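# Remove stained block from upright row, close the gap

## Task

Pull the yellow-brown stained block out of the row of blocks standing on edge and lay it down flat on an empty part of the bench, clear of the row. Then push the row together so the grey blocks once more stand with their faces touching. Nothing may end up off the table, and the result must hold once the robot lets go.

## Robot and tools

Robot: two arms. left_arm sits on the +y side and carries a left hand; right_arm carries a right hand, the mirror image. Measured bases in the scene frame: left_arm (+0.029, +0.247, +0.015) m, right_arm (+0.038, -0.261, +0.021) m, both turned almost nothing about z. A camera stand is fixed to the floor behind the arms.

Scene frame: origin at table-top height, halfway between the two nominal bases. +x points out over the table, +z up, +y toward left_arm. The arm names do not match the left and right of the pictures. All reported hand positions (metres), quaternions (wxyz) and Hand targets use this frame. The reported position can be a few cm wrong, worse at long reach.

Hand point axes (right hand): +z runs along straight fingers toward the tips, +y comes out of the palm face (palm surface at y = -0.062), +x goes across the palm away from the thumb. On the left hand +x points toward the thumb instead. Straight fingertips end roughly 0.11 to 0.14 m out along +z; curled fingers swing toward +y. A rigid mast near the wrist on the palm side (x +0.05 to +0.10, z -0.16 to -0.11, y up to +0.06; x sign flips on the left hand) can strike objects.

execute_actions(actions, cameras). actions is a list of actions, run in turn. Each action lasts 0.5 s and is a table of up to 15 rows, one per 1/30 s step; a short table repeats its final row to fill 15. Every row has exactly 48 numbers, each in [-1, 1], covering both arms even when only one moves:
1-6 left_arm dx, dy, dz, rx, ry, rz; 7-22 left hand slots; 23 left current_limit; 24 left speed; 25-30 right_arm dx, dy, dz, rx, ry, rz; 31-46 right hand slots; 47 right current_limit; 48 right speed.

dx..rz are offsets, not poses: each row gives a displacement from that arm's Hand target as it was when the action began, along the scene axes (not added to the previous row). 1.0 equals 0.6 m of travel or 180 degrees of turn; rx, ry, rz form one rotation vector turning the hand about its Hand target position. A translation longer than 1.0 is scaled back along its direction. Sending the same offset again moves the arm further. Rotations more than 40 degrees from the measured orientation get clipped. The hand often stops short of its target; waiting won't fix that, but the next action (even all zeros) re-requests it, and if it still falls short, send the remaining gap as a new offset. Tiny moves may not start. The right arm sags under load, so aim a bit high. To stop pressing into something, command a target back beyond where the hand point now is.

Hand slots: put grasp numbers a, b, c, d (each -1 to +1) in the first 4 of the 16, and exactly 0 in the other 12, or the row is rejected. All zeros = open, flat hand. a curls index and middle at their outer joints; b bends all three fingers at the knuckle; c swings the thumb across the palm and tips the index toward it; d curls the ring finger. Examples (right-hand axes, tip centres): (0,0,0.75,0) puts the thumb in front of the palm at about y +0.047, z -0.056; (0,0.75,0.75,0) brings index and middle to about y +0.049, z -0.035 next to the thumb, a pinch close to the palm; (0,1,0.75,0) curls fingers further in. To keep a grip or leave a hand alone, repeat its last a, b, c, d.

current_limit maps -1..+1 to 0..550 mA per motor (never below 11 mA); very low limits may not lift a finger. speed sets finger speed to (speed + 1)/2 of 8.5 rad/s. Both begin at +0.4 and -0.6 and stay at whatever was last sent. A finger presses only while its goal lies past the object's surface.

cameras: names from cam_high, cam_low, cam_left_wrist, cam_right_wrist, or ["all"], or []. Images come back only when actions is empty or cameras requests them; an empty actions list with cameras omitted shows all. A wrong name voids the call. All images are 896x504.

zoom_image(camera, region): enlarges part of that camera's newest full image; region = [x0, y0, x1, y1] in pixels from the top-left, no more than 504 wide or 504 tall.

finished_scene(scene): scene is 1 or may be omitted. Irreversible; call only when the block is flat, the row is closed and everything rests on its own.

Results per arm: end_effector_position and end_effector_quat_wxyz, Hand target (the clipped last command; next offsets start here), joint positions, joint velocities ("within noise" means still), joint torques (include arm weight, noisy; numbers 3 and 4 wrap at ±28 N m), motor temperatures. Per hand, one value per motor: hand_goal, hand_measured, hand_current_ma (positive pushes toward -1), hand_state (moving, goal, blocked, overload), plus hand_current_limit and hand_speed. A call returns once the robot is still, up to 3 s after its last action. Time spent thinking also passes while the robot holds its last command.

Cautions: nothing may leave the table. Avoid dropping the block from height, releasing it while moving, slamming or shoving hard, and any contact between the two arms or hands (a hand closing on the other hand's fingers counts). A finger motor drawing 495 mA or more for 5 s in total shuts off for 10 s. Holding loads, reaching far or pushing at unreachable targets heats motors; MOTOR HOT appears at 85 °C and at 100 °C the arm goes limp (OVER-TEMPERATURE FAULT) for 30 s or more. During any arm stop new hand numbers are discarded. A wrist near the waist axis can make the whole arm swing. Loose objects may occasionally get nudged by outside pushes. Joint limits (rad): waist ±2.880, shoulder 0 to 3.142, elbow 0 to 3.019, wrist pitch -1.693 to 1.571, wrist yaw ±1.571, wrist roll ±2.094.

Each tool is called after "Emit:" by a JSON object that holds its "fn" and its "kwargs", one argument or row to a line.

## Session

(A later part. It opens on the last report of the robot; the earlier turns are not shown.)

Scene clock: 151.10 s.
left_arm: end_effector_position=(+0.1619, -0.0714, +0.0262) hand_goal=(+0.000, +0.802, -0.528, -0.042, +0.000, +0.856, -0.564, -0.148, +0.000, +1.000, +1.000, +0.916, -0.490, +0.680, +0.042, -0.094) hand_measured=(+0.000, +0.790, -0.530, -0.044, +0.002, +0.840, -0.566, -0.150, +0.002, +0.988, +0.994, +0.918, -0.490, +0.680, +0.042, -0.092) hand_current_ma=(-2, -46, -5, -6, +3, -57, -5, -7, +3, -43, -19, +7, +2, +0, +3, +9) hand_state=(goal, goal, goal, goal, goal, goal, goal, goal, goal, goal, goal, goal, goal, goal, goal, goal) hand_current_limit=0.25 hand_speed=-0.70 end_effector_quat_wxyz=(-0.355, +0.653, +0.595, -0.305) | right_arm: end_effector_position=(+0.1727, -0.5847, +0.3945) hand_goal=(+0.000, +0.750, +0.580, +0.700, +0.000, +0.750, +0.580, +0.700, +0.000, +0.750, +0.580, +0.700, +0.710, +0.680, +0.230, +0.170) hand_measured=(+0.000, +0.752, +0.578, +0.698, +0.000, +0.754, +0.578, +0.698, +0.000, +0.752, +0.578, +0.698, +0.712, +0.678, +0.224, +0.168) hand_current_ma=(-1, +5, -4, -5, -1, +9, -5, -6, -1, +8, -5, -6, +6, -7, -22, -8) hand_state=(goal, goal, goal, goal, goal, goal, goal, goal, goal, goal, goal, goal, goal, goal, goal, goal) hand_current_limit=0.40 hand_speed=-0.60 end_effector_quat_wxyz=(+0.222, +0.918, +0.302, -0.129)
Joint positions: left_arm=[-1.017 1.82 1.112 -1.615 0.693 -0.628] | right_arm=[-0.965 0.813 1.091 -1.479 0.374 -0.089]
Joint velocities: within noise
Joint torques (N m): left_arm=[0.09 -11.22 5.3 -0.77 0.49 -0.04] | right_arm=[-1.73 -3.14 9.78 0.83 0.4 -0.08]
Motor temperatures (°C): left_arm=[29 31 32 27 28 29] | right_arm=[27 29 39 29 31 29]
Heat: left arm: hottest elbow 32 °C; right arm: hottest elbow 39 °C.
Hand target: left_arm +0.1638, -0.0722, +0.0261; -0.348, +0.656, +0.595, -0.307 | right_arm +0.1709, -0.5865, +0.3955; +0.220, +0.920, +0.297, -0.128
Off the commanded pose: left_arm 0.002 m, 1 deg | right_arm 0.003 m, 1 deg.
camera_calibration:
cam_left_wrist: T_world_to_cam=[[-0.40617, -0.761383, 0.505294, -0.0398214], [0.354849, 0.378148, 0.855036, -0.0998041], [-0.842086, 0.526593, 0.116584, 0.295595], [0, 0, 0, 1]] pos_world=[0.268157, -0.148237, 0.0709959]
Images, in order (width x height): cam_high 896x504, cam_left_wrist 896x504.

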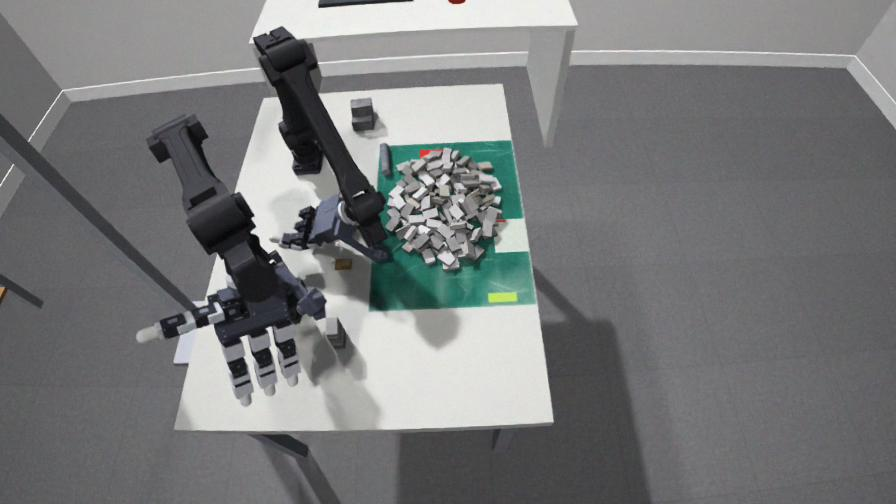

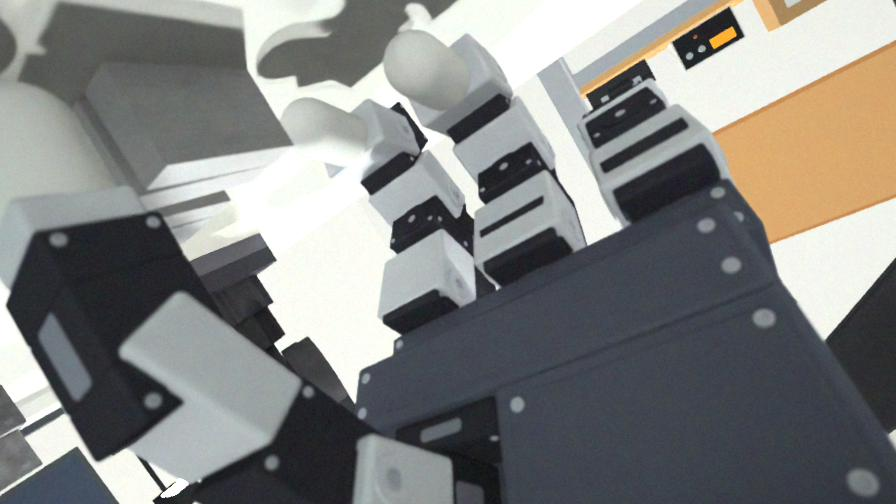

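Emit:
{"fn": "execute_actions", "kwargs": {
  "actions": [
    [[-0.008,-0.004,0.0075,0,0,0,0.74,-0.2,0.75,-0.3,0,0,0,0,0,0,0,0,0,0,0,0,0.25,-0.7,0,0,0,0,0,0,0,0,0,0,0,0,0,0,0,0,0,0,0,0,0,0,0.4,-0.6]]
  ],
  "cameras": ["cam_left_wrist"]
}}

Emit:
{"fn": "zoom_image", "kwargs": {
  "camera": "cam_left_wrist",
  "region": [0, 0, 380, 260]
}}

Scene clock: 152.17 s.
left_arm: end_effector_position=(+0.1612, -0.0738, +0.0305) hand_goal=(+0.000, +0.802, -0.528, -0.042, +0.000, +0.856, -0.564, -0.148, +0.000, +1.000, +1.000, +0.916, -0.490, +0.680, +0.042, -0.094) hand_measured=(+0.000, +0.790, -0.530, -0.044, +0.002, +0.840, -0.566, -0.150, +0.002, +0.988, +0.994, +0.918, -0.490, +0.680, +0.042, -0.092) hand_current_ma=(-2, -46, -5, -6, +3, -57, -5, -7, +3, -43, -19, +7, +2, +0, +3, +9) hand_state=(goal, goal, goal, goal, goal, goal, goal, goal, goal, goal, goal, goal, goal, goal, goal, goal) hand_current_limit=0.25 hand_speed=-0.70 end_effector_quat_wxyz=(-0.349, +0.655, +0.595, -0.309) | right_arm: end_effector_position=(+0.1727, -0.5847, +0.3945) hand_goal=(+0.000, +0.750, +0.580, +0.700, +0.000, +0.750, +0.580, +0.700, +0.000, +0.750, +0.580, +0.700, +0.710, +0.680, +0.230, +0.170) hand_measured=(+0.000, +0.752, +0.578, +0.698, +0.000, +0.754, +0.578, +0.698, +0.000, +0.752, +0.578, +0.698, +0.712, +0.678, +0.224, +0.168) hand_current_ma=(-1, +5, -4, -5, -1, +9, -5, -6, -1, +8, -5, -6, +6, -7, -22, -8) hand_state=(goal, goal, goal, goal, goal, goal, goal, goal, goal, goal, goal, goal, goal, goal, goal, goal) hand_current_limit=0.40 hand_speed=-0.60 end_effector_quat_wxyz=(+0.222, +0.918, +0.302, -0.129)
Joint positions: left_arm=[-1.018 1.807 1.112 -1.615 0.7 -0.628] | right_arm=[-0.965 0.813 1.091 -1.479 0.374 -0.089]
Joint torques (N m): left_arm=[-0.85 -10.93 5.44 -0.87 0.59 -0.14] | right_arm=[-1.67 -3.14 9.8 0.83 0.4 -0.08]
Heat: left arm: hottest elbow 32 °C; right arm: hottest elbow 39 °C.
Hand target: left_arm +0.1591, -0.0746, +0.0306; -0.348, +0.656, +0.595, -0.307 | right_arm +0.1709, -0.5865, +0.3955; +0.220, +0.920, +0.297, -0.128
Off the commanded pose: left_arm 0.002 m, 0 deg | right_arm 0.003 m, 1 deg.
camera_calibration:
cam_left_wrist: T_world_to_cam=[[-0.405678, -0.75568, 0.514172, -0.0439559], [0.351539, 0.390272, 0.850945, -0.10073], [-0.84371, 0.525961, 0.107326, 0.296292], [0, 0, 0, 1]] pos_world=[0.267563, -0.149742, 0.0765168]
Images, in order (width x height): cam_left_wrist 896x504.

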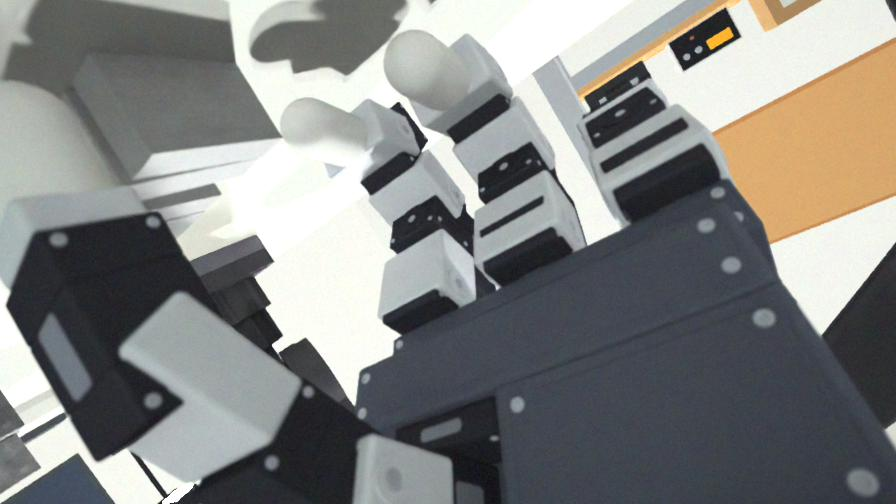

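Scaled by 1.326 from the camera's 896x504 image, which has a finer 1280x720 frame.

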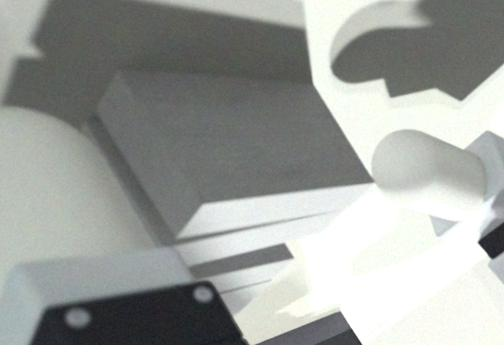

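Emit:
{"fn": "execute_actions", "kwargs": {
  "actions": [
    [[-0.006,0.001,0,0,0,0,0.74,-0.2,0.75,-0.3,0,0,0,0,0,0,0,0,0,0,0,0,0.25,-0.7,0,0,0,0,0,0,0,0,0,0,0,0,0,0,0,0,0,0,0,0,0,0,0.4,-0.6]]
  ],
  "cameras": ["cam_left_wrist"]
}}

Emit:
{"fn": "zoom_image", "kwargs": {
  "camera": "cam_left_wrist",
  "region": [0, 20, 240, 190]
}}

Scene clock: 153.77 s.
left_arm: end_effector_position=(+0.1571, -0.0733, +0.0304) hand_goal=(+0.000, +0.802, -0.528, -0.042, +0.000, +0.856, -0.564, -0.148, +0.000, +1.000, +1.000, +0.916, -0.490, +0.680, +0.042, -0.094) hand_measured=(+0.000, +0.790, -0.530, -0.044, +0.002, +0.840, -0.566, -0.150, +0.002, +0.988, +0.994, +0.918, -0.490, +0.680, +0.042, -0.092) hand_current_ma=(-2, -46, -5, -6, +3, -57, -5, -7, +3, -43, -19, +7, +2, +0, +3, +9) hand_state=(goal, goal, goal, goal, goal, goal, goal, goal, goal, goal, goal, goal, goal, goal, goal, goal) hand_current_limit=0.25 hand_speed=-0.70 end_effector_quat_wxyz=(-0.351, +0.655, +0.594, -0.309) | right_arm: end_effector_position=(+0.1727, -0.5847, +0.3945) hand_goal=(+0.000, +0.750, +0.580, +0.700, +0.000, +0.750, +0.580, +0.700, +0.000, +0.750, +0.580, +0.700, +0.710, +0.680, +0.230, +0.170) hand_measured=(+0.000, +0.752, +0.578, +0.698, +0.000, +0.754, +0.578, +0.698, +0.000, +0.752, +0.578, +0.698, +0.712, +0.678, +0.224, +0.168) hand_current_ma=(-1, +5, -4, -5, -1, +9, -5, -6, -1, +8, -5, -6, +6, -7, -22, -8) hand_state=(goal, goal, goal, goal, goal, goal, goal, goal, goal, goal, goal, goal, goal, goal, goal, goal) hand_current_limit=0.40 hand_speed=-0.60 end_effector_quat_wxyz=(+0.222, +0.918, +0.302, -0.129)
Joint positions: left_arm=[-1.026 1.804 1.105 -1.612 0.704 -0.631] | right_arm=[-0.965 0.813 1.091 -1.479 0.374 -0.089]
Joint torques (N m): left_arm=[-0.67 -11.11 5.33 -0.77 0.59 -0.2] | right_arm=[-1.73 -3.14 9.8 0.83 0.4 -0.08]
Heat: left arm: hottest elbow 32 °C; right arm: hottest elbow 39 °C.
Hand target: left_arm +0.1555, -0.0740, +0.0306; -0.348, +0.656, +0.595, -0.307 | right_arm +0.1709, -0.5865, +0.3955; +0.220, +0.920, +0.297, -0.128
Off the commanded pose: left_arm 0.002 m, 0 deg | right_arm 0.003 m, 1 deg.
camera_calibration:
cam_left_wrist: T_world_to_cam=[[-0.406304, -0.755131, 0.514485, -0.0451749], [0.354746, 0.388529, 0.850412, -0.100092], [-0.842064, 0.528037, 0.110019, 0.292264], [0, 0, 0, 1]] pos_world=[0.263258, -0.14955, 0.0762068]
Images, in order (width x height): cam_left_wrist 896x504.

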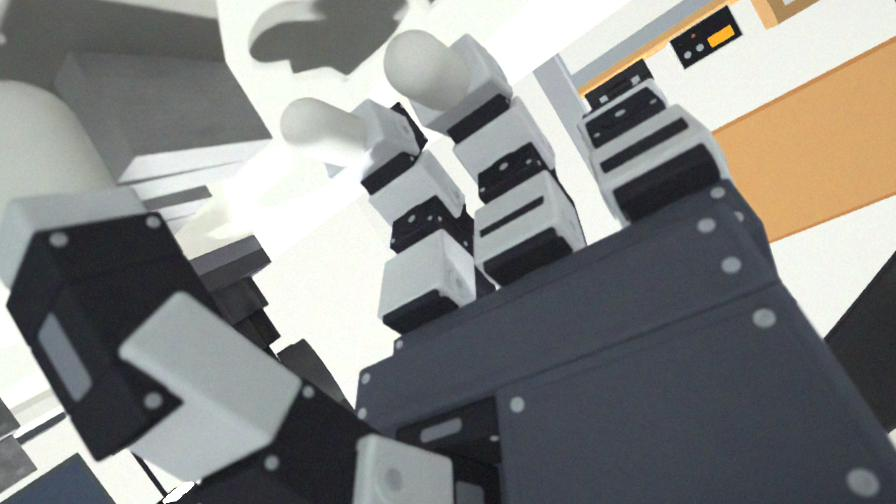

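Scaled by 2.100 from the camera's 896x504 image, which has a finer 1280x720 frame.

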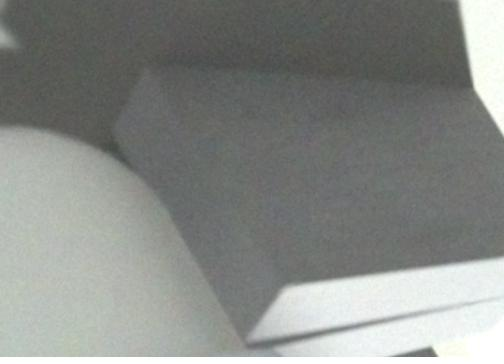

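Emit:
{"fn": "execute_actions", "kwargs": {
  "actions": [
    [[-0.0035,0.0005,0,0,0,0,0.74,-0.2,0.75,-0.3,0,0,0,0,0,0,0,0,0,0,0,0,0.25,-0.7,0,0,0,0,0,0,0,0,0,0,0,0,0,0,0,0,0,0,0,0,0,0,0.4,-0.6]]
  ],
  "cameras": ["cam_left_wrist"]
}}

Emit:
{"fn": "zoom_image", "kwargs": {
  "camera": "cam_left_wrist",
  "region": [0, 20, 240, 190]
}}

Scene clock: 154.80 s.
left_arm: end_effector_position=(+0.1552, -0.0730, +0.0305) hand_goal=(+0.000, +0.802, -0.528, -0.042, +0.000, +0.856, -0.564, -0.148, +0.000, +1.000, +1.000, +0.916, -0.490, +0.680, +0.042, -0.094) hand_measured=(+0.000, +0.790, -0.530, -0.044, +0.002, +0.840, -0.566, -0.150, +0.002, +0.988, +0.994, +0.918, -0.490, +0.680, +0.042, -0.092) hand_current_ma=(-2, -46, -5, -6, +3, -57, -5, -7, +3, -43, -19, +7, +2, +0, +3, +9) hand_state=(goal, goal, goal, goal, goal, goal, goal, goal, goal, goal, goal, goal, goal, goal, goal, goal) hand_current_limit=0.25 hand_speed=-0.70 end_effector_quat_wxyz=(-0.351, +0.655, +0.594, -0.309) | right_arm: end_effector_position=(+0.1727, -0.5847, +0.3945) hand_goal=(+0.000, +0.750, +0.580, +0.700, +0.000, +0.750, +0.580, +0.700, +0.000, +0.750, +0.580, +0.700, +0.710, +0.680, +0.230, +0.170) hand_measured=(+0.000, +0.752, +0.578, +0.698, +0.000, +0.754, +0.578, +0.698, +0.000, +0.752, +0.578, +0.698, +0.712, +0.678, +0.224, +0.168) hand_current_ma=(-1, +5, -4, -5, -1, +9, -5, -6, -1, +8, -5, -6, +6, -7, -22, -8) hand_state=(goal, goal, goal, goal, goal, goal, goal, goal, goal, goal, goal, goal, goal, goal, goal, goal) hand_current_limit=0.40 hand_speed=-0.60 end_effector_quat_wxyz=(+0.222, +0.918, +0.302, -0.129)
Joint positions: left_arm=[-1.03 1.8 1.101 -1.608 0.707 -0.635] | right_arm=[-0.965 0.813 1.091 -1.479 0.374 -0.089]
Joint torques (N m): left_arm=[-0.85 -11.05 5.33 -0.76 0.6 -0.16] | right_arm=[-1.67 -3.14 9.8 0.81 0.4 -0.08]
Heat: left arm: hottest elbow 32 °C; right arm: hottest elbow 39 °C.
Hand target: left_arm +0.1533, -0.0737, +0.0306; -0.348, +0.656, +0.595, -0.307 | right_arm +0.1709, -0.5865, +0.3955; +0.220, +0.920, +0.297, -0.128
Off the commanded pose: left_arm 0.002 m, 0 deg | right_arm 0.003 m, 1 deg.
camera_calibration:
cam_left_wrist: T_world_to_cam=[[-0.405938, -0.755267, 0.514573, -0.0457661], [0.354516, 0.388825, 0.850373, -0.0994671], [-0.842338, 0.527623, 0.109915, 0.29047], [0, 0, 0, 1]] pos_world=[0.261358, -0.149149, 0.076207]
Images, in order (width x height): cam_left_wrist 896x504.

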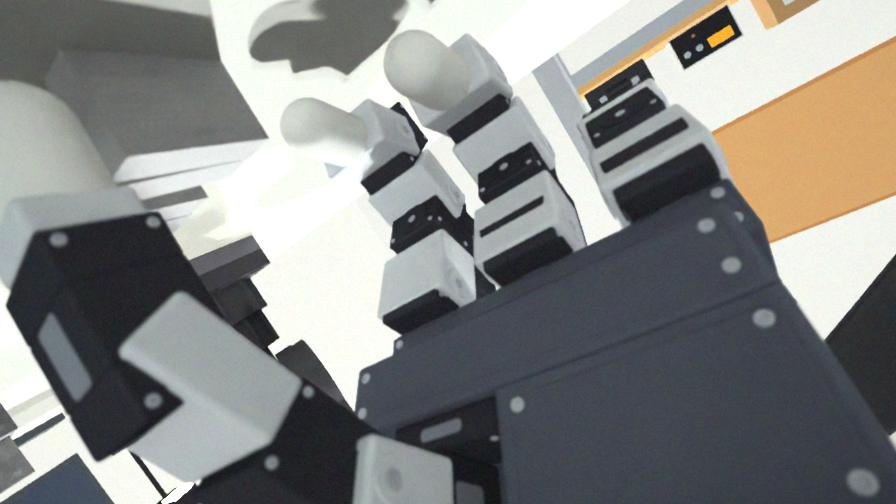

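Scaled by 2.100 from the camera's 896x504 image, which has a finer 1280x720 frame.

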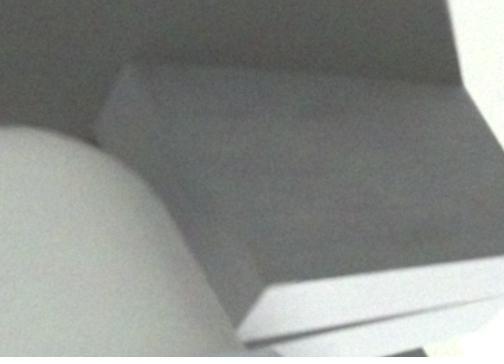

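Emit:
{"fn": "execute_actions", "kwargs": {
  "actions": [
    [[-0.003,0,0,0,0,0,0.74,-0.2,0.75,-0.3,0,0,0,0,0,0,0,0,0,0,0,0,0.25,-0.7,0,0,0,0,0,0,0,0,0,0,0,0,0,0,0,0,0,0,0,0,0,0,0.4,-0.6]]
  ],
  "cameras": ["cam_left_wrist"]
}}

Emit:
{"fn": "zoom_image", "kwargs": {
  "camera": "cam_left_wrist",
  "region": [0, 20, 240, 190]
}}

Scene clock: 155.90 s.
left_arm: end_effector_position=(+0.1533, -0.0729, +0.0304) hand_goal=(+0.000, +0.802, -0.528, -0.042, +0.000, +0.856, -0.564, -0.148, +0.000, +1.000, +1.000, +0.916, -0.490, +0.680, +0.042, -0.094) hand_measured=(+0.000, +0.790, -0.530, -0.044, +0.002, +0.840, -0.566, -0.150, +0.002, +0.988, +0.994, +0.918, -0.490, +0.680, +0.042, -0.092) hand_current_ma=(-2, -46, -5, -6, +3, -57, -5, -7, +3, -43, -19, +7, +2, +0, +3, +9) hand_state=(goal, goal, goal, goal, goal, goal, goal, goal, goal, goal, goal, goal, goal, goal, goal, goal) hand_current_limit=0.25 hand_speed=-0.70 end_effector_quat_wxyz=(-0.351, +0.655, +0.594, -0.309) | right_arm: end_effector_position=(+0.1727, -0.5847, +0.3945) hand_goal=(+0.000, +0.750, +0.580, +0.700, +0.000, +0.750, +0.580, +0.700, +0.000, +0.750, +0.580, +0.700, +0.710, +0.680, +0.230, +0.170) hand_measured=(+0.000, +0.752, +0.578, +0.698, +0.000, +0.754, +0.578, +0.698, +0.000, +0.752, +0.578, +0.698, +0.712, +0.678, +0.224, +0.168) hand_current_ma=(-1, +5, -4, -5, -1, +9, -5, -6, -1, +8, -5, -6, +6, -7, -22, -8) hand_state=(goal, goal, goal, goal, goal, goal, goal, goal, goal, goal, goal, goal, goal, goal, goal, goal) hand_current_limit=0.40 hand_speed=-0.60 end_effector_quat_wxyz=(+0.222, +0.918, +0.302, -0.129)
Joint positions: left_arm=[-1.033 1.798 1.097 -1.605 0.709 -0.639] | right_arm=[-0.965 0.813 1.091 -1.479 0.374 -0.089]
Joint torques (N m): left_arm=[-0.79 -11.05 5.31 -0.76 0.6 -0.18] | right_arm=[-1.73 -3.14 9.78 0.81 0.4 -0.08]
Heat: left arm: hottest shoulder 31 °C; right arm: hottest elbow 39 °C.
Hand target: left_arm +0.1515, -0.0737, +0.0305; -0.348, +0.656, +0.595, -0.307 | right_arm +0.1709, -0.5865, +0.3955; +0.220, +0.920, +0.297, -0.128
Off the commanded pose: left_arm 0.002 m, 0 deg | right_arm 0.003 m, 1 deg.
camera_calibration:
cam_left_wrist: T_world_to_cam=[[-0.406163, -0.755354, 0.514269, -0.046377], [0.354427, 0.388506, 0.850556, -0.0987827], [-0.842267, 0.527735, 0.109921, 0.288963], [0, 0, 0, 1]] pos_world=[0.259558, -0.149149, 0.0761074]
Images, in order (width x height): cam_left_wrist 896x504.

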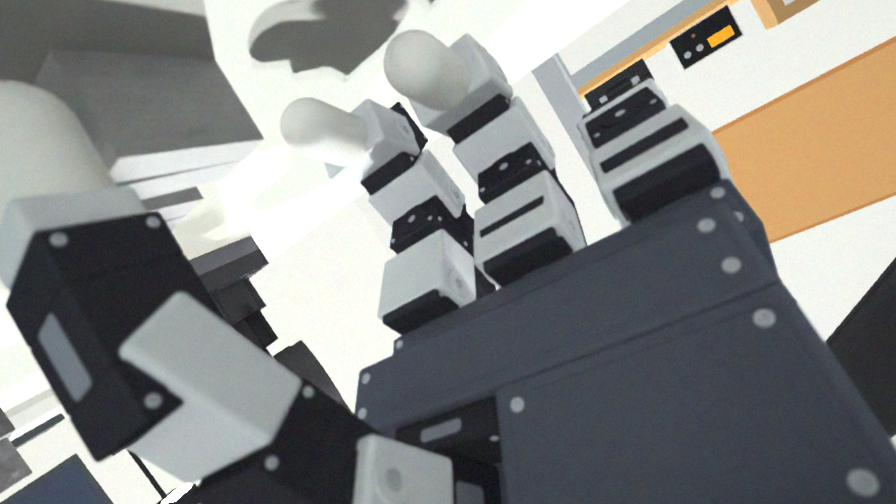

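Scaled by 2.100 from the camera's 896x504 image, which has a finer 1280x720 frame.

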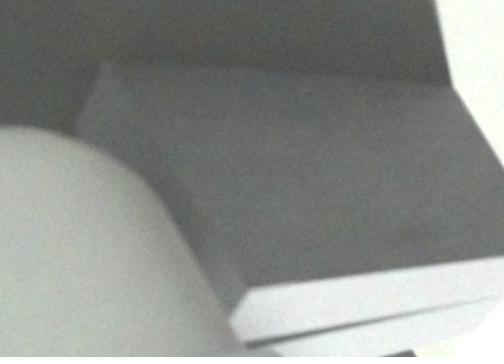

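Emit:
{"fn": "execute_actions", "kwargs": {
  "actions": [
    [[-0.002,-0.002,0,0,0,0,0.74,-0.2,0.75,-0.3,0,0,0,0,0,0,0,0,0,0,0,0,0.25,-0.7,0,0,0,0,0,0,0,0,0,0,0,0,0,0,0,0,0,0,0,0,0,0,0.4,-0.6]]
  ],
  "cameras": ["cam_left_wrist"]
}}

Emit:
{"fn": "zoom_image", "kwargs": {
  "camera": "cam_left_wrist",
  "region": [0, 20, 240, 190]
}}

Scene clock: 156.90 s.
left_arm: end_effector_position=(+0.1520, -0.0738, +0.0303) hand_goal=(+0.000, +0.802, -0.528, -0.042, +0.000, +0.856, -0.564, -0.148, +0.000, +1.000, +1.000, +0.916, -0.490, +0.680, +0.042, -0.094) hand_measured=(+0.000, +0.790, -0.530, -0.044, +0.002, +0.840, -0.566, -0.150, +0.002, +0.988, +0.994, +0.918, -0.490, +0.680, +0.042, -0.092) hand_current_ma=(-2, -46, -5, -6, +3, -57, -5, -7, +3, -43, -19, +7, +2, +0, +3, +9) hand_state=(goal, goal, goal, goal, goal, goal, goal, goal, goal, goal, goal, goal, goal, goal, goal, goal) hand_current_limit=0.25 hand_speed=-0.70 end_effector_quat_wxyz=(-0.351, +0.655, +0.594, -0.309) | right_arm: end_effector_position=(+0.1727, -0.5847, +0.3945) hand_goal=(+0.000, +0.750, +0.580, +0.700, +0.000, +0.750, +0.580, +0.700, +0.000, +0.750, +0.580, +0.700, +0.710, +0.680, +0.230, +0.170) hand_measured=(+0.000, +0.752, +0.578, +0.698, +0.000, +0.754, +0.578, +0.698, +0.000, +0.752, +0.578, +0.698, +0.712, +0.678, +0.224, +0.168) hand_current_ma=(-1, +5, -4, -5, -1, +9, -5, -6, -1, +8, -5, -6, +6, -7, -22, -8) hand_state=(goal, goal, goal, goal, goal, goal, goal, goal, goal, goal, goal, goal, goal, goal, goal, goal) hand_current_limit=0.40 hand_speed=-0.60 end_effector_quat_wxyz=(+0.222, +0.918, +0.302, -0.129)
Joint positions: left_arm=[-1.037 1.798 1.097 -1.603 0.712 -0.643] | right_arm=[-0.965 0.813 1.091 -1.479 0.374 -0.089]
Joint torques (N m): left_arm=[-0.85 -10.99 5.41 -0.75 0.6 -0.19] | right_arm=[-1.73 -3.14 9.8 0.81 0.4 -0.08]
Heat: left arm: hottest shoulder 31 °C; right arm: hottest elbow 39 °C.
Hand target: left_arm +0.1503, -0.0749, +0.0305; -0.348, +0.656, +0.595, -0.307 | right_arm +0.1709, -0.5865, +0.3955; +0.220, +0.920, +0.297, -0.128
Off the commanded pose: left_arm 0.002 m, 0 deg | right_arm 0.003 m, 1 deg.
camera_calibration:
cam_left_wrist: T_world_to_cam=[[-0.405845, -0.755659, 0.514071, -0.0476855], [0.35462, 0.38821, 0.850611, -0.0979492], [-0.842339, 0.527516, 0.110419, 0.288217], [0, 0, 0, 1]] pos_world=[0.258158, -0.150048, 0.0760059]
Images, in order (width x height): cam_left_wrist 896x504.

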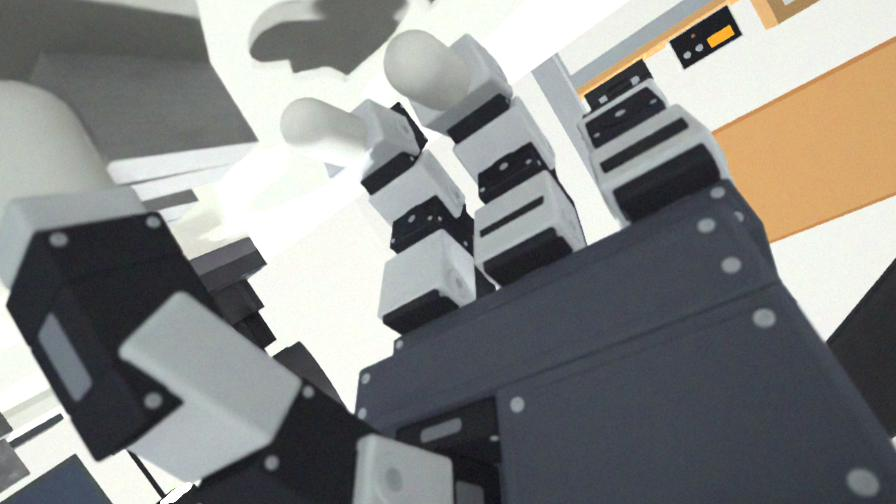

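Scaled by 2.100 from the camera's 896x504 image, which has a finer 1280x720 frame.

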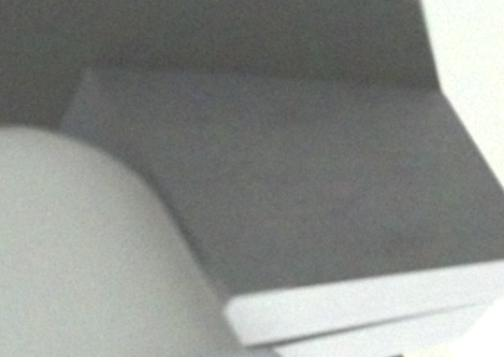

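Emit:
{"fn": "execute_actions", "kwargs": {
  "actions": [
    [[-0.0025,0,0,0,0,0,0.74,-0.15,0.75,-0.3,0,0,0,0,0,0,0,0,0,0,0,0,0.25,-0.8,0,0,0,0,0,0,0,0,0,0,0,0,0,0,0,0,0,0,0,0,0,0,0.4,-0.6]]
  ],
  "cameras": ["cam_left_wrist"]
}}

Emit:
{"fn": "zoom_image", "kwargs": {
  "camera": "cam_left_wrist",
  "region": [0, 20, 240, 190]
}}

Scene clock: 158.00 s.
left_arm: end_effector_position=(+0.1511, -0.0748, +0.0307) hand_goal=(+0.000, +0.734, -0.514, -0.032, +0.000, +0.768, -0.574, -0.148, +0.000, +1.000, +1.000, +0.926, -0.490, +0.680, +0.042, -0.084) hand_measured=(+0.000, +0.730, -0.516, -0.034, +0.002, +0.764, -0.570, -0.150, +0.002, +0.988, +0.994, +0.922, -0.490, +0.680, +0.042, -0.086) hand_current_ma=(-2, -10, -5, -6, +3, -12, +10, -7, +3, -43, -19, -9, +2, +0, +3, -7) hand_state=(goal, goal, goal, goal, goal, goal, goal, goal, goal, goal, goal, goal, goal, goal, goal, goal) hand_current_limit=0.25 hand_speed=-0.80 end_effector_quat_wxyz=(-0.350, +0.655, +0.594, -0.309) | right_arm: end_effector_position=(+0.1727, -0.5847, +0.3945) hand_goal=(+0.000, +0.750, +0.580, +0.700, +0.000, +0.750, +0.580, +0.700, +0.000, +0.750, +0.580, +0.700, +0.710, +0.680, +0.230, +0.170) hand_measured=(+0.000, +0.752, +0.578, +0.698, +0.000, +0.754, +0.578, +0.698, +0.000, +0.752, +0.578, +0.698, +0.712, +0.678, +0.224, +0.168) hand_current_ma=(-1, +5, -4, -5, -1, +9, -5, -6, -1, +8, -5, -6, +6, -7, -22, -8) hand_state=(goal, goal, goal, goal, goal, goal, goal, goal, goal, goal, goal, goal, goal, goal, goal, goal) hand_current_limit=0.40 hand_speed=-0.60 end_effector_quat_wxyz=(+0.222, +0.918, +0.302, -0.129)
Joint positions: left_arm=[-1.04 1.796 1.097 -1.6 0.714 -0.646] | right_arm=[-0.965 0.813 1.091 -1.479 0.374 -0.089]
Joint torques (N m): left_arm=[-0.79 -10.99 5.19 -0.73 0.6 -0.19] | right_arm=[-1.67 -3.14 9.8 0.83 0.39 -0.08]
Heat: left arm: hottest shoulder 32 °C; right arm: hottest elbow 39 °C.
Hand target: left_arm +0.1488, -0.0749, +0.0306; -0.348, +0.656, +0.595, -0.307 | right_arm +0.1709, -0.5865, +0.3955; +0.220, +0.920, +0.297, -0.128
Off the commanded pose: left_arm 0.002 m, 0 deg | right_arm 0.003 m, 1 deg.
camera_calibration:
cam_left_wrist: T_world_to_cam=[[-0.406629, -0.754507, 0.515142, -0.0487614], [0.35348, 0.390015, 0.850259, -0.0973242], [-0.84244, 0.527833, 0.108112, 0.288193], [0, 0, 0, 1]] pos_world=[0.257359, -0.150951, 0.0767127]
Images, in order (width x height): cam_left_wrist 896x504.

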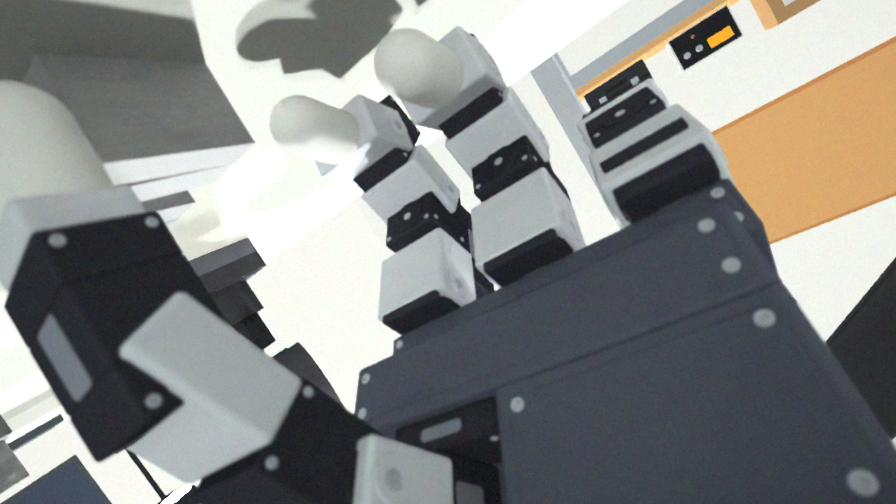

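Scaled by 2.100 from the camera's 896x504 image, which has a finer 1280x720 frame.

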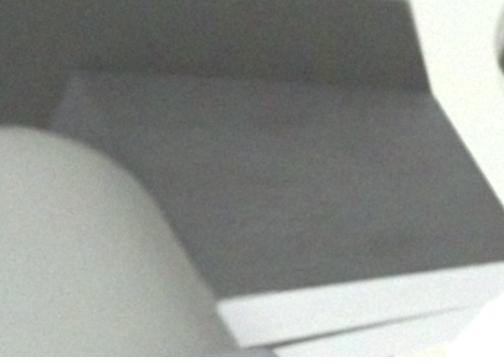

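Emit:
{"fn": "execute_actions", "kwargs": {
  "actions": [
    [[-0.0025,0.001,0,0,0,0,0.74,-0.15,0.75,-0.3,0,0,0,0,0,0,0,0,0,0,0,0,0.25,-0.8,0,0,0,0,0,0,0,0,0,0,0,0,0,0,0,0,0,0,0,0,0,0,0.4,-0.6]]
  ],
  "cameras": ["cam_left_wrist"]
}}

Emit:
{"fn": "zoom_image", "kwargs": {
  "camera": "cam_left_wrist",
  "region": [0, 20, 240, 190]
}}

Scene clock: 159.10 s.
left_arm: end_effector_position=(+0.1499, -0.0737, +0.0305) hand_goal=(+0.000, +0.734, -0.514, -0.032, +0.000, +0.768, -0.574, -0.148, +0.000, +1.000, +1.000, +0.926, -0.490, +0.680, +0.042, -0.084) hand_measured=(+0.000, +0.730, -0.516, -0.034, +0.002, +0.764, -0.570, -0.150, +0.002, +0.988, +0.994, +0.922, -0.490, +0.680, +0.044, -0.084) hand_current_ma=(-2, -10, -5, -6, +3, -12, +10, -7, +3, -43, -19, -9, +0, +0, +5, -1) hand_state=(goal, goal, goal, goal, goal, goal, goal, goal, goal, goal, goal, goal, goal, goal, goal, goal) hand_current_limit=0.25 hand_speed=-0.80 end_effector_quat_wxyz=(-0.350, +0.655, +0.594, -0.309) | right_arm: end_effector_position=(+0.1727, -0.5847, +0.3945) hand_goal=(+0.000, +0.750, +0.580, +0.700, +0.000, +0.750, +0.580, +0.700, +0.000, +0.750, +0.580, +0.700, +0.710, +0.680, +0.230, +0.170) hand_measured=(+0.000, +0.752, +0.578, +0.698, +0.000, +0.754, +0.578, +0.698, +0.000, +0.752, +0.578, +0.698, +0.712, +0.678, +0.224, +0.168) hand_current_ma=(-1, +5, -4, -5, -1, +9, -5, -6, -1, +8, -5, -6, +6, -7, -22, -8) hand_state=(goal, goal, goal, goal, goal, goal, goal, goal, goal, goal, goal, goal, goal, goal, goal, goal) hand_current_limit=0.40 hand_speed=-0.60 end_effector_quat_wxyz=(+0.222, +0.918, +0.302, -0.129)
Joint positions: left_arm=[-1.041 1.793 1.092 -1.597 0.715 -0.648] | right_arm=[-0.965 0.813 1.091 -1.479 0.374 -0.089]
Joint torques (N m): left_arm=[-0.91 -10.93 5.27 -0.76 0.62 -0.18] | right_arm=[-1.67 -3.14 9.8 0.81 0.39 -0.08]
Heat: left arm: hottest shoulder 32 °C; right arm: hottest elbow 39 °C.
Hand target: left_arm +0.1474, -0.0743, +0.0306; -0.348, +0.656, +0.595, -0.307 | right_arm +0.1709, -0.5865, +0.3955; +0.220, +0.920, +0.297, -0.128
Off the commanded pose: left_arm 0.003 m, 0 deg | right_arm 0.003 m, 1 deg.
camera_calibration:
cam_left_wrist: T_world_to_cam=[[-0.406114, -0.754852, 0.515043, -0.0484387], [0.35325, 0.390122, 0.850306, -0.0970034], [-0.842785, 0.52726, 0.108217, 0.286627], [0, 0, 0, 1]] pos_world=[0.25616, -0.149848, 0.0764124]
Images, in order (width x height): cam_left_wrist 896x504.

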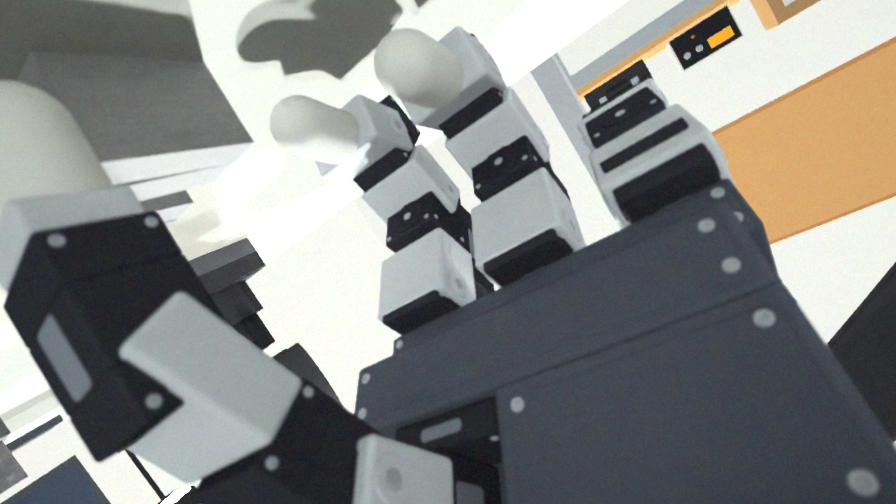

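Scaled by 2.100 from the camera's 896x504 image, which has a finer 1280x720 frame.

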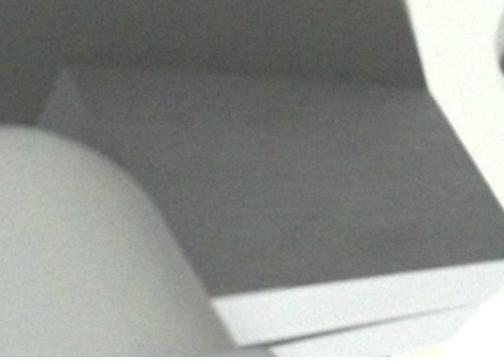

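Emit:
{"fn": "execute_actions", "kwargs": {
  "actions": [
    [[0,0,0,0,0,0,0.74,0.0,0.75,-0.3,0,0,0,0,0,0,0,0,0,0,0,0,0.1,-0.85,0,0,0,0,0,0,0,0,0,0,0,0,0,0,0,0,0,0,0,0,0,0,0.4,-0.6]]
  ],
  "cameras": ["cam_left_wrist"]
}}

Emit:
{"fn": "zoom_image", "kwargs": {
  "camera": "cam_left_wrist",
  "region": [0, 20, 380, 260]
}}

Scene clock: 160.20 s.
left_arm: end_effector_position=(+0.1495, -0.0739, +0.0305) hand_goal=(+0.000, +0.532, -0.468, -0.002, +0.000, +0.506, -0.604, -0.148, +0.000, +1.000, +1.000, +0.956, -0.490, +0.680, +0.042, -0.054) hand_measured=(+0.000, +0.530, -0.470, -0.004, +0.002, +0.504, -0.600, -0.150, +0.002, +0.988, +0.994, +0.952, -0.490, +0.680, +0.044, -0.056) hand_current_ma=(-2, -5, -4, -6, +3, -4, +14, -7, +3, -43, -19, -10, +0, +0, +4, -8) hand_state=(goal, goal, goal, goal, goal, goal, goal, goal, goal, goal, goal, goal, goal, goal, goal, goal) hand_current_limit=0.10 hand_speed=-0.85 end_effector_quat_wxyz=(-0.350, +0.655, +0.594, -0.309) | right_arm: end_effector_position=(+0.1727, -0.5847, +0.3945) hand_goal=(+0.000, +0.750, +0.580, +0.700, +0.000, +0.750, +0.580, +0.700, +0.000, +0.750, +0.580, +0.700, +0.710, +0.680, +0.230, +0.170) hand_measured=(+0.000, +0.752, +0.578, +0.698, +0.000, +0.754, +0.578, +0.698, +0.000, +0.752, +0.578, +0.698, +0.712, +0.678, +0.224, +0.168) hand_current_ma=(-1, +5, -4, -5, -1, +9, -5, -6, -1, +8, -5, -6, +6, -7, -22, -8) hand_state=(goal, goal, goal, goal, goal, goal, goal, goal, goal, goal, goal, goal, goal, goal, goal, goal) hand_current_limit=0.40 hand_speed=-0.60 end_effector_quat_wxyz=(+0.222, +0.918, +0.302, -0.129)
Joint positions: left_arm=[-1.043 1.793 1.092 -1.597 0.715 -0.648] | right_arm=[-0.965 0.813 1.091 -1.479 0.374 -0.089]
Joint torques (N m): left_arm=[-0.85 -10.99 5.3 -0.76 0.58 -0.17] | right_arm=[-1.67 -3.14 9.8 0.83 0.4 -0.08]
Heat: left arm: hottest shoulder 32 °C; right arm: hottest elbow 39 °C.
Hand target: left_arm +0.1473, -0.0743, +0.0306; -0.348, +0.656, +0.595, -0.307 | right_arm +0.1709, -0.5865, +0.3955; +0.220, +0.920, +0.297, -0.128
Off the commanded pose: left_arm 0.002 m, 0 deg | right_arm 0.003 m, 1 deg.
camera_calibration:
cam_left_wrist: T_world_to_cam=[[-0.406392, -0.754945, 0.514688, -0.048709], [0.353445, 0.389559, 0.850482, -0.0968957], [-0.842569, 0.527543, 0.108518, 0.286276], [0, 0, 0, 1]] pos_world=[0.25566, -0.150049, 0.0764119]
Images, in order (width x height): cam_left_wrist 896x504.

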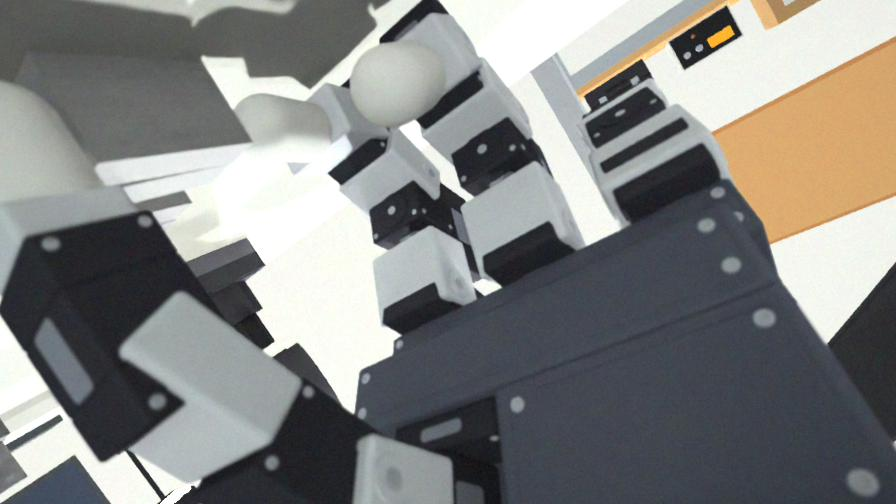

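Scaled by 1.326 from the camera's 896x504 image, which has a finer 1280x720 frame.

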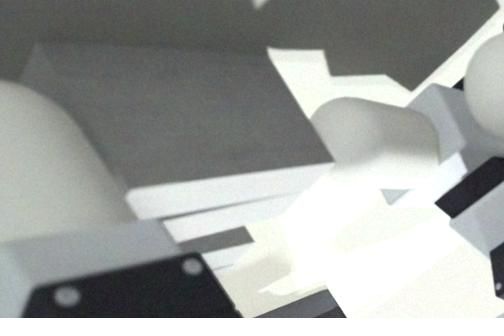

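Emit:
{"fn": "execute_actions", "kwargs": {
  "actions": [
    [[0,0,0,0,0,0,0.74,0.06,0.75,-0.3,0,0,0,0,0,0,0,0,0,0,0,0,0.0,-0.88,0,0,0,0,0,0,0,0,0,0,0,0,0,0,0,0,0,0,0,0,0,0,0.4,-0.6]]
  ],
  "cameras": ["cam_left_wrist"]
}}

Emit:
{"fn": "zoom_image", "kwargs": {
  "camera": "cam_left_wrist",
  "region": [0, 20, 380, 260]
}}

Scene clock: 161.17 s.
left_arm: end_effector_position=(+0.1491, -0.0741, +0.0306) hand_goal=(+0.000, +0.450, -0.450, +0.010, +0.000, +0.400, -0.616, -0.148, +0.000, +1.000, +1.000, +0.968, -0.490, +0.680, +0.042, -0.042) hand_measured=(+0.000, +0.470, -0.442, +0.010, +0.002, +0.400, -0.610, -0.150, +0.002, +0.988, +0.994, +0.964, -0.490, +0.680, +0.046, -0.040) hand_current_ma=(-2, +74, +22, +2, +3, -1, +17, -7, +3, -43, -19, -10, +0, +0, +14, +4) hand_state=(goal, goal, goal, goal, goal, goal, goal, goal, goal, goal, goal, goal, goal, goal, goal, goal) hand_current_limit=0.00 hand_speed=-0.88 end_effector_quat_wxyz=(-0.350, +0.655, +0.594, -0.309) | right_arm: end_effector_position=(+0.1727, -0.5847, +0.3945) hand_goal=(+0.000, +0.750, +0.580, +0.700, +0.000, +0.750, +0.580, +0.700, +0.000, +0.750, +0.580, +0.700, +0.710, +0.680, +0.230, +0.170) hand_measured=(+0.000, +0.752, +0.578, +0.698, +0.000, +0.754, +0.578, +0.698, +0.000, +0.752, +0.578, +0.698, +0.712, +0.678, +0.224, +0.168) hand_current_ma=(-1, +5, -4, -5, -1, +9, -5, -6, -1, +8, -5, -6, +6, -7, -22, -8) hand_state=(goal, goal, goal, goal, goal, goal, goal, goal, goal, goal, goal, goal, goal, goal, goal, goal) hand_current_limit=0.40 hand_speed=-0.60 end_effector_quat_wxyz=(+0.222, +0.918, +0.302, -0.129)
Joint positions: left_arm=[-1.043 1.793 1.092 -1.597 0.717 -0.649] | right_arm=[-0.965 0.813 1.091 -1.479 0.374 -0.089]
Joint torques (N m): left_arm=[-0.79 -10.99 5.31 -0.73 0.53 -0.17] | right_arm=[-1.67 -3.14 9.8 0.83 0.4 -0.08]
Heat: left arm: hottest shoulder 32 °C; right arm: hottest elbow 39 °C.
Hand target: left_arm +0.1474, -0.0743, +0.0306; -0.348, +0.656, +0.595, -0.307 | right_arm +0.1709, -0.5865, +0.3955; +0.220, +0.920, +0.297, -0.128
Off the commanded pose: left_arm 0.002 m, 0 deg | right_arm 0.003 m, 1 deg.
camera_calibration:
cam_left_wrist: T_world_to_cam=[[-0.405893, -0.754944, 0.515084, -0.0491381], [0.354052, 0.389698, 0.850166, -0.0968192], [-0.842555, 0.527443, 0.109114, 0.286064], [0, 0, 0, 1]] pos_world=[0.255359, -0.150249, 0.0764092]
Images, in order (width x height): cam_left_wrist 896x504.

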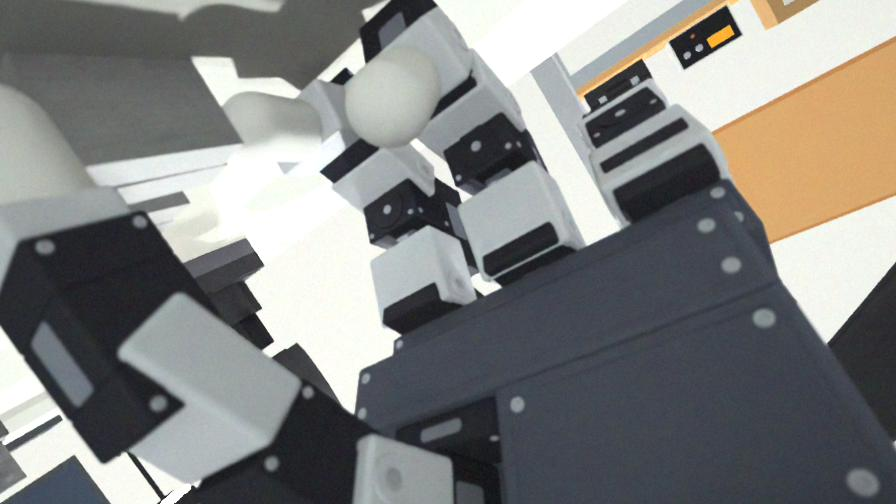

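Scaled by 1.326 from the camera's 896x504 image, which has a finer 1280x720 frame.

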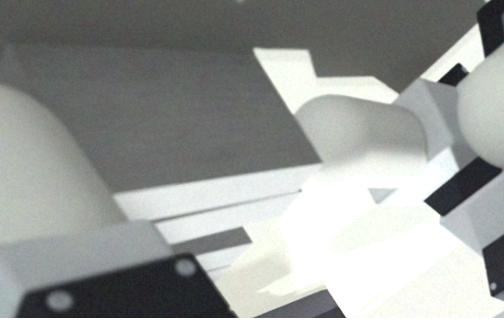

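Emit:
{"fn": "execute_actions", "kwargs": {
  "actions": [
    [[0,0,0,0,0,0,0.74,0.13,0.75,-0.3,0,0,0,0,0,0,0,0,0,0,0,0,0.2,-0.88,0,0,0,0,0,0,0,0,0,0,0,0,0,0,0,0,0,0,0,0,0,0,0.4,-0.6]]
  ],
  "cameras": ["cam_left_wrist"]
}}

Emit:
{"fn": "zoom_image", "kwargs": {
  "camera": "cam_left_wrist",
  "region": [0, 20, 380, 260]
}}

Scene clock: 162.13 s.
left_arm: end_effector_position=(+0.1487, -0.0742, +0.0308) hand_goal=(+0.000, +0.356, -0.430, +0.024, +0.000, +0.278, -0.630, -0.148, +0.000, +0.952, +1.000, +0.982, -0.490, +0.680, +0.042, -0.028) hand_measured=(+0.000, +0.412, -0.416, +0.026, +0.002, +0.278, -0.624, -0.150, +0.002, +0.946, +0.994, +0.978, -0.490, +0.680, +0.062, -0.018) hand_current_ma=(-2, +246, +51, +3, +3, +2, +18, -7, +3, -23, -19, -10, +0, +0, +91, +45) hand_state=(goal, blocked, goal, goal, goal, goal, goal, goal, goal, goal, goal, goal, goal, goal, goal, goal) hand_current_limit=0.20 hand_speed=-0.88 end_effector_quat_wxyz=(-0.350, +0.655, +0.594, -0.309) | right_arm: end_effector_position=(+0.1727, -0.5847, +0.3945) hand_goal=(+0.000, +0.750, +0.580, +0.700, +0.000, +0.750, +0.580, +0.700, +0.000, +0.750, +0.580, +0.700, +0.710, +0.680, +0.230, +0.170) hand_measured=(+0.000, +0.752, +0.578, +0.698, +0.000, +0.754, +0.578, +0.698, +0.000, +0.752, +0.578, +0.698, +0.712, +0.678, +0.224, +0.168) hand_current_ma=(-1, +5, -4, -5, -1, +9, -5, -6, -1, +8, -5, -6, +6, -7, -22, -8) hand_state=(goal, goal, goal, goal, goal, goal, goal, goal, goal, goal, goal, goal, goal, goal, goal, goal) hand_current_limit=0.40 hand_speed=-0.60 end_effector_quat_wxyz=(+0.222, +0.918, +0.302, -0.129)
Joint positions: left_arm=[-1.044 1.793 1.092 -1.597 0.718 -0.651] | right_arm=[-0.965 0.813 1.091 -1.479 0.374 -0.089]
Joint torques (N m): left_arm=[-0.73 -10.99 5.3 -0.72 0.47 -0.16] | right_arm=[-1.73 -3.14 9.78 0.83 0.4 -0.08]
Heat: left arm: hottest shoulder 32 °C; right arm: hottest elbow 39 °C.
Hand target: left_arm +0.1473, -0.0743, +0.0306; -0.348, +0.656, +0.595, -0.307 | right_arm +0.1709, -0.5865, +0.3955; +0.220, +0.920, +0.297, -0.128
Off the commanded pose: left_arm 0.001 m, 0 deg | right_arm 0.003 m, 1 deg.
camera_calibration:
cam_left_wrist: T_world_to_cam=[[-0.404901, -0.755778, 0.514641, -0.0496511], [0.353933, 0.389419, 0.850344, -0.0968237], [-0.843082, 0.526454, 0.109819, 0.28573], [0, 0, 0, 1]] pos_world=[0.255059, -0.150244, 0.0765073]
Images, in order (width x height): cam_left_wrist 896x504.

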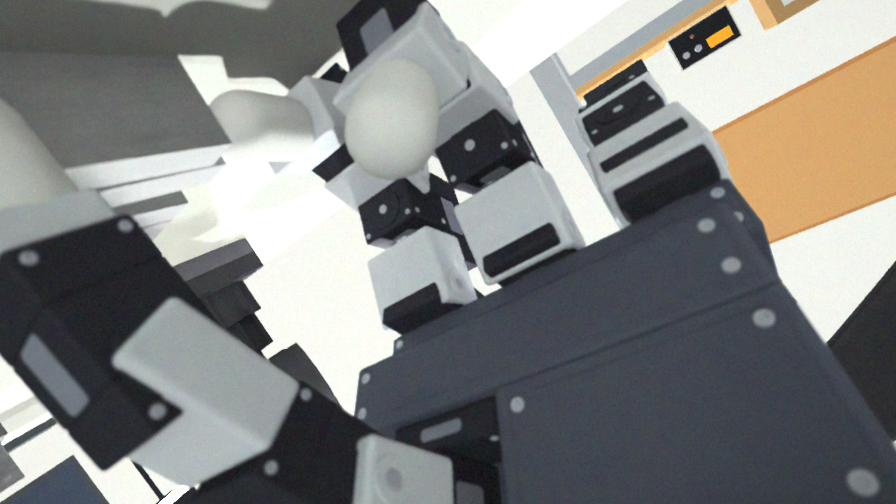

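Scaled by 1.326 from the camera's 896x504 image, which has a finer 1280x720 frame.

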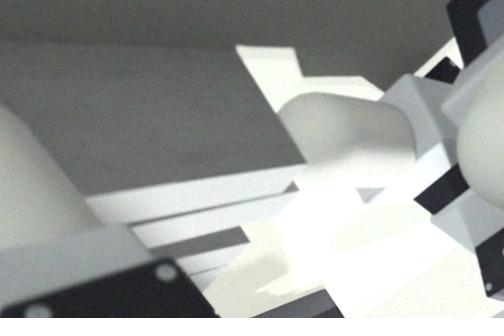

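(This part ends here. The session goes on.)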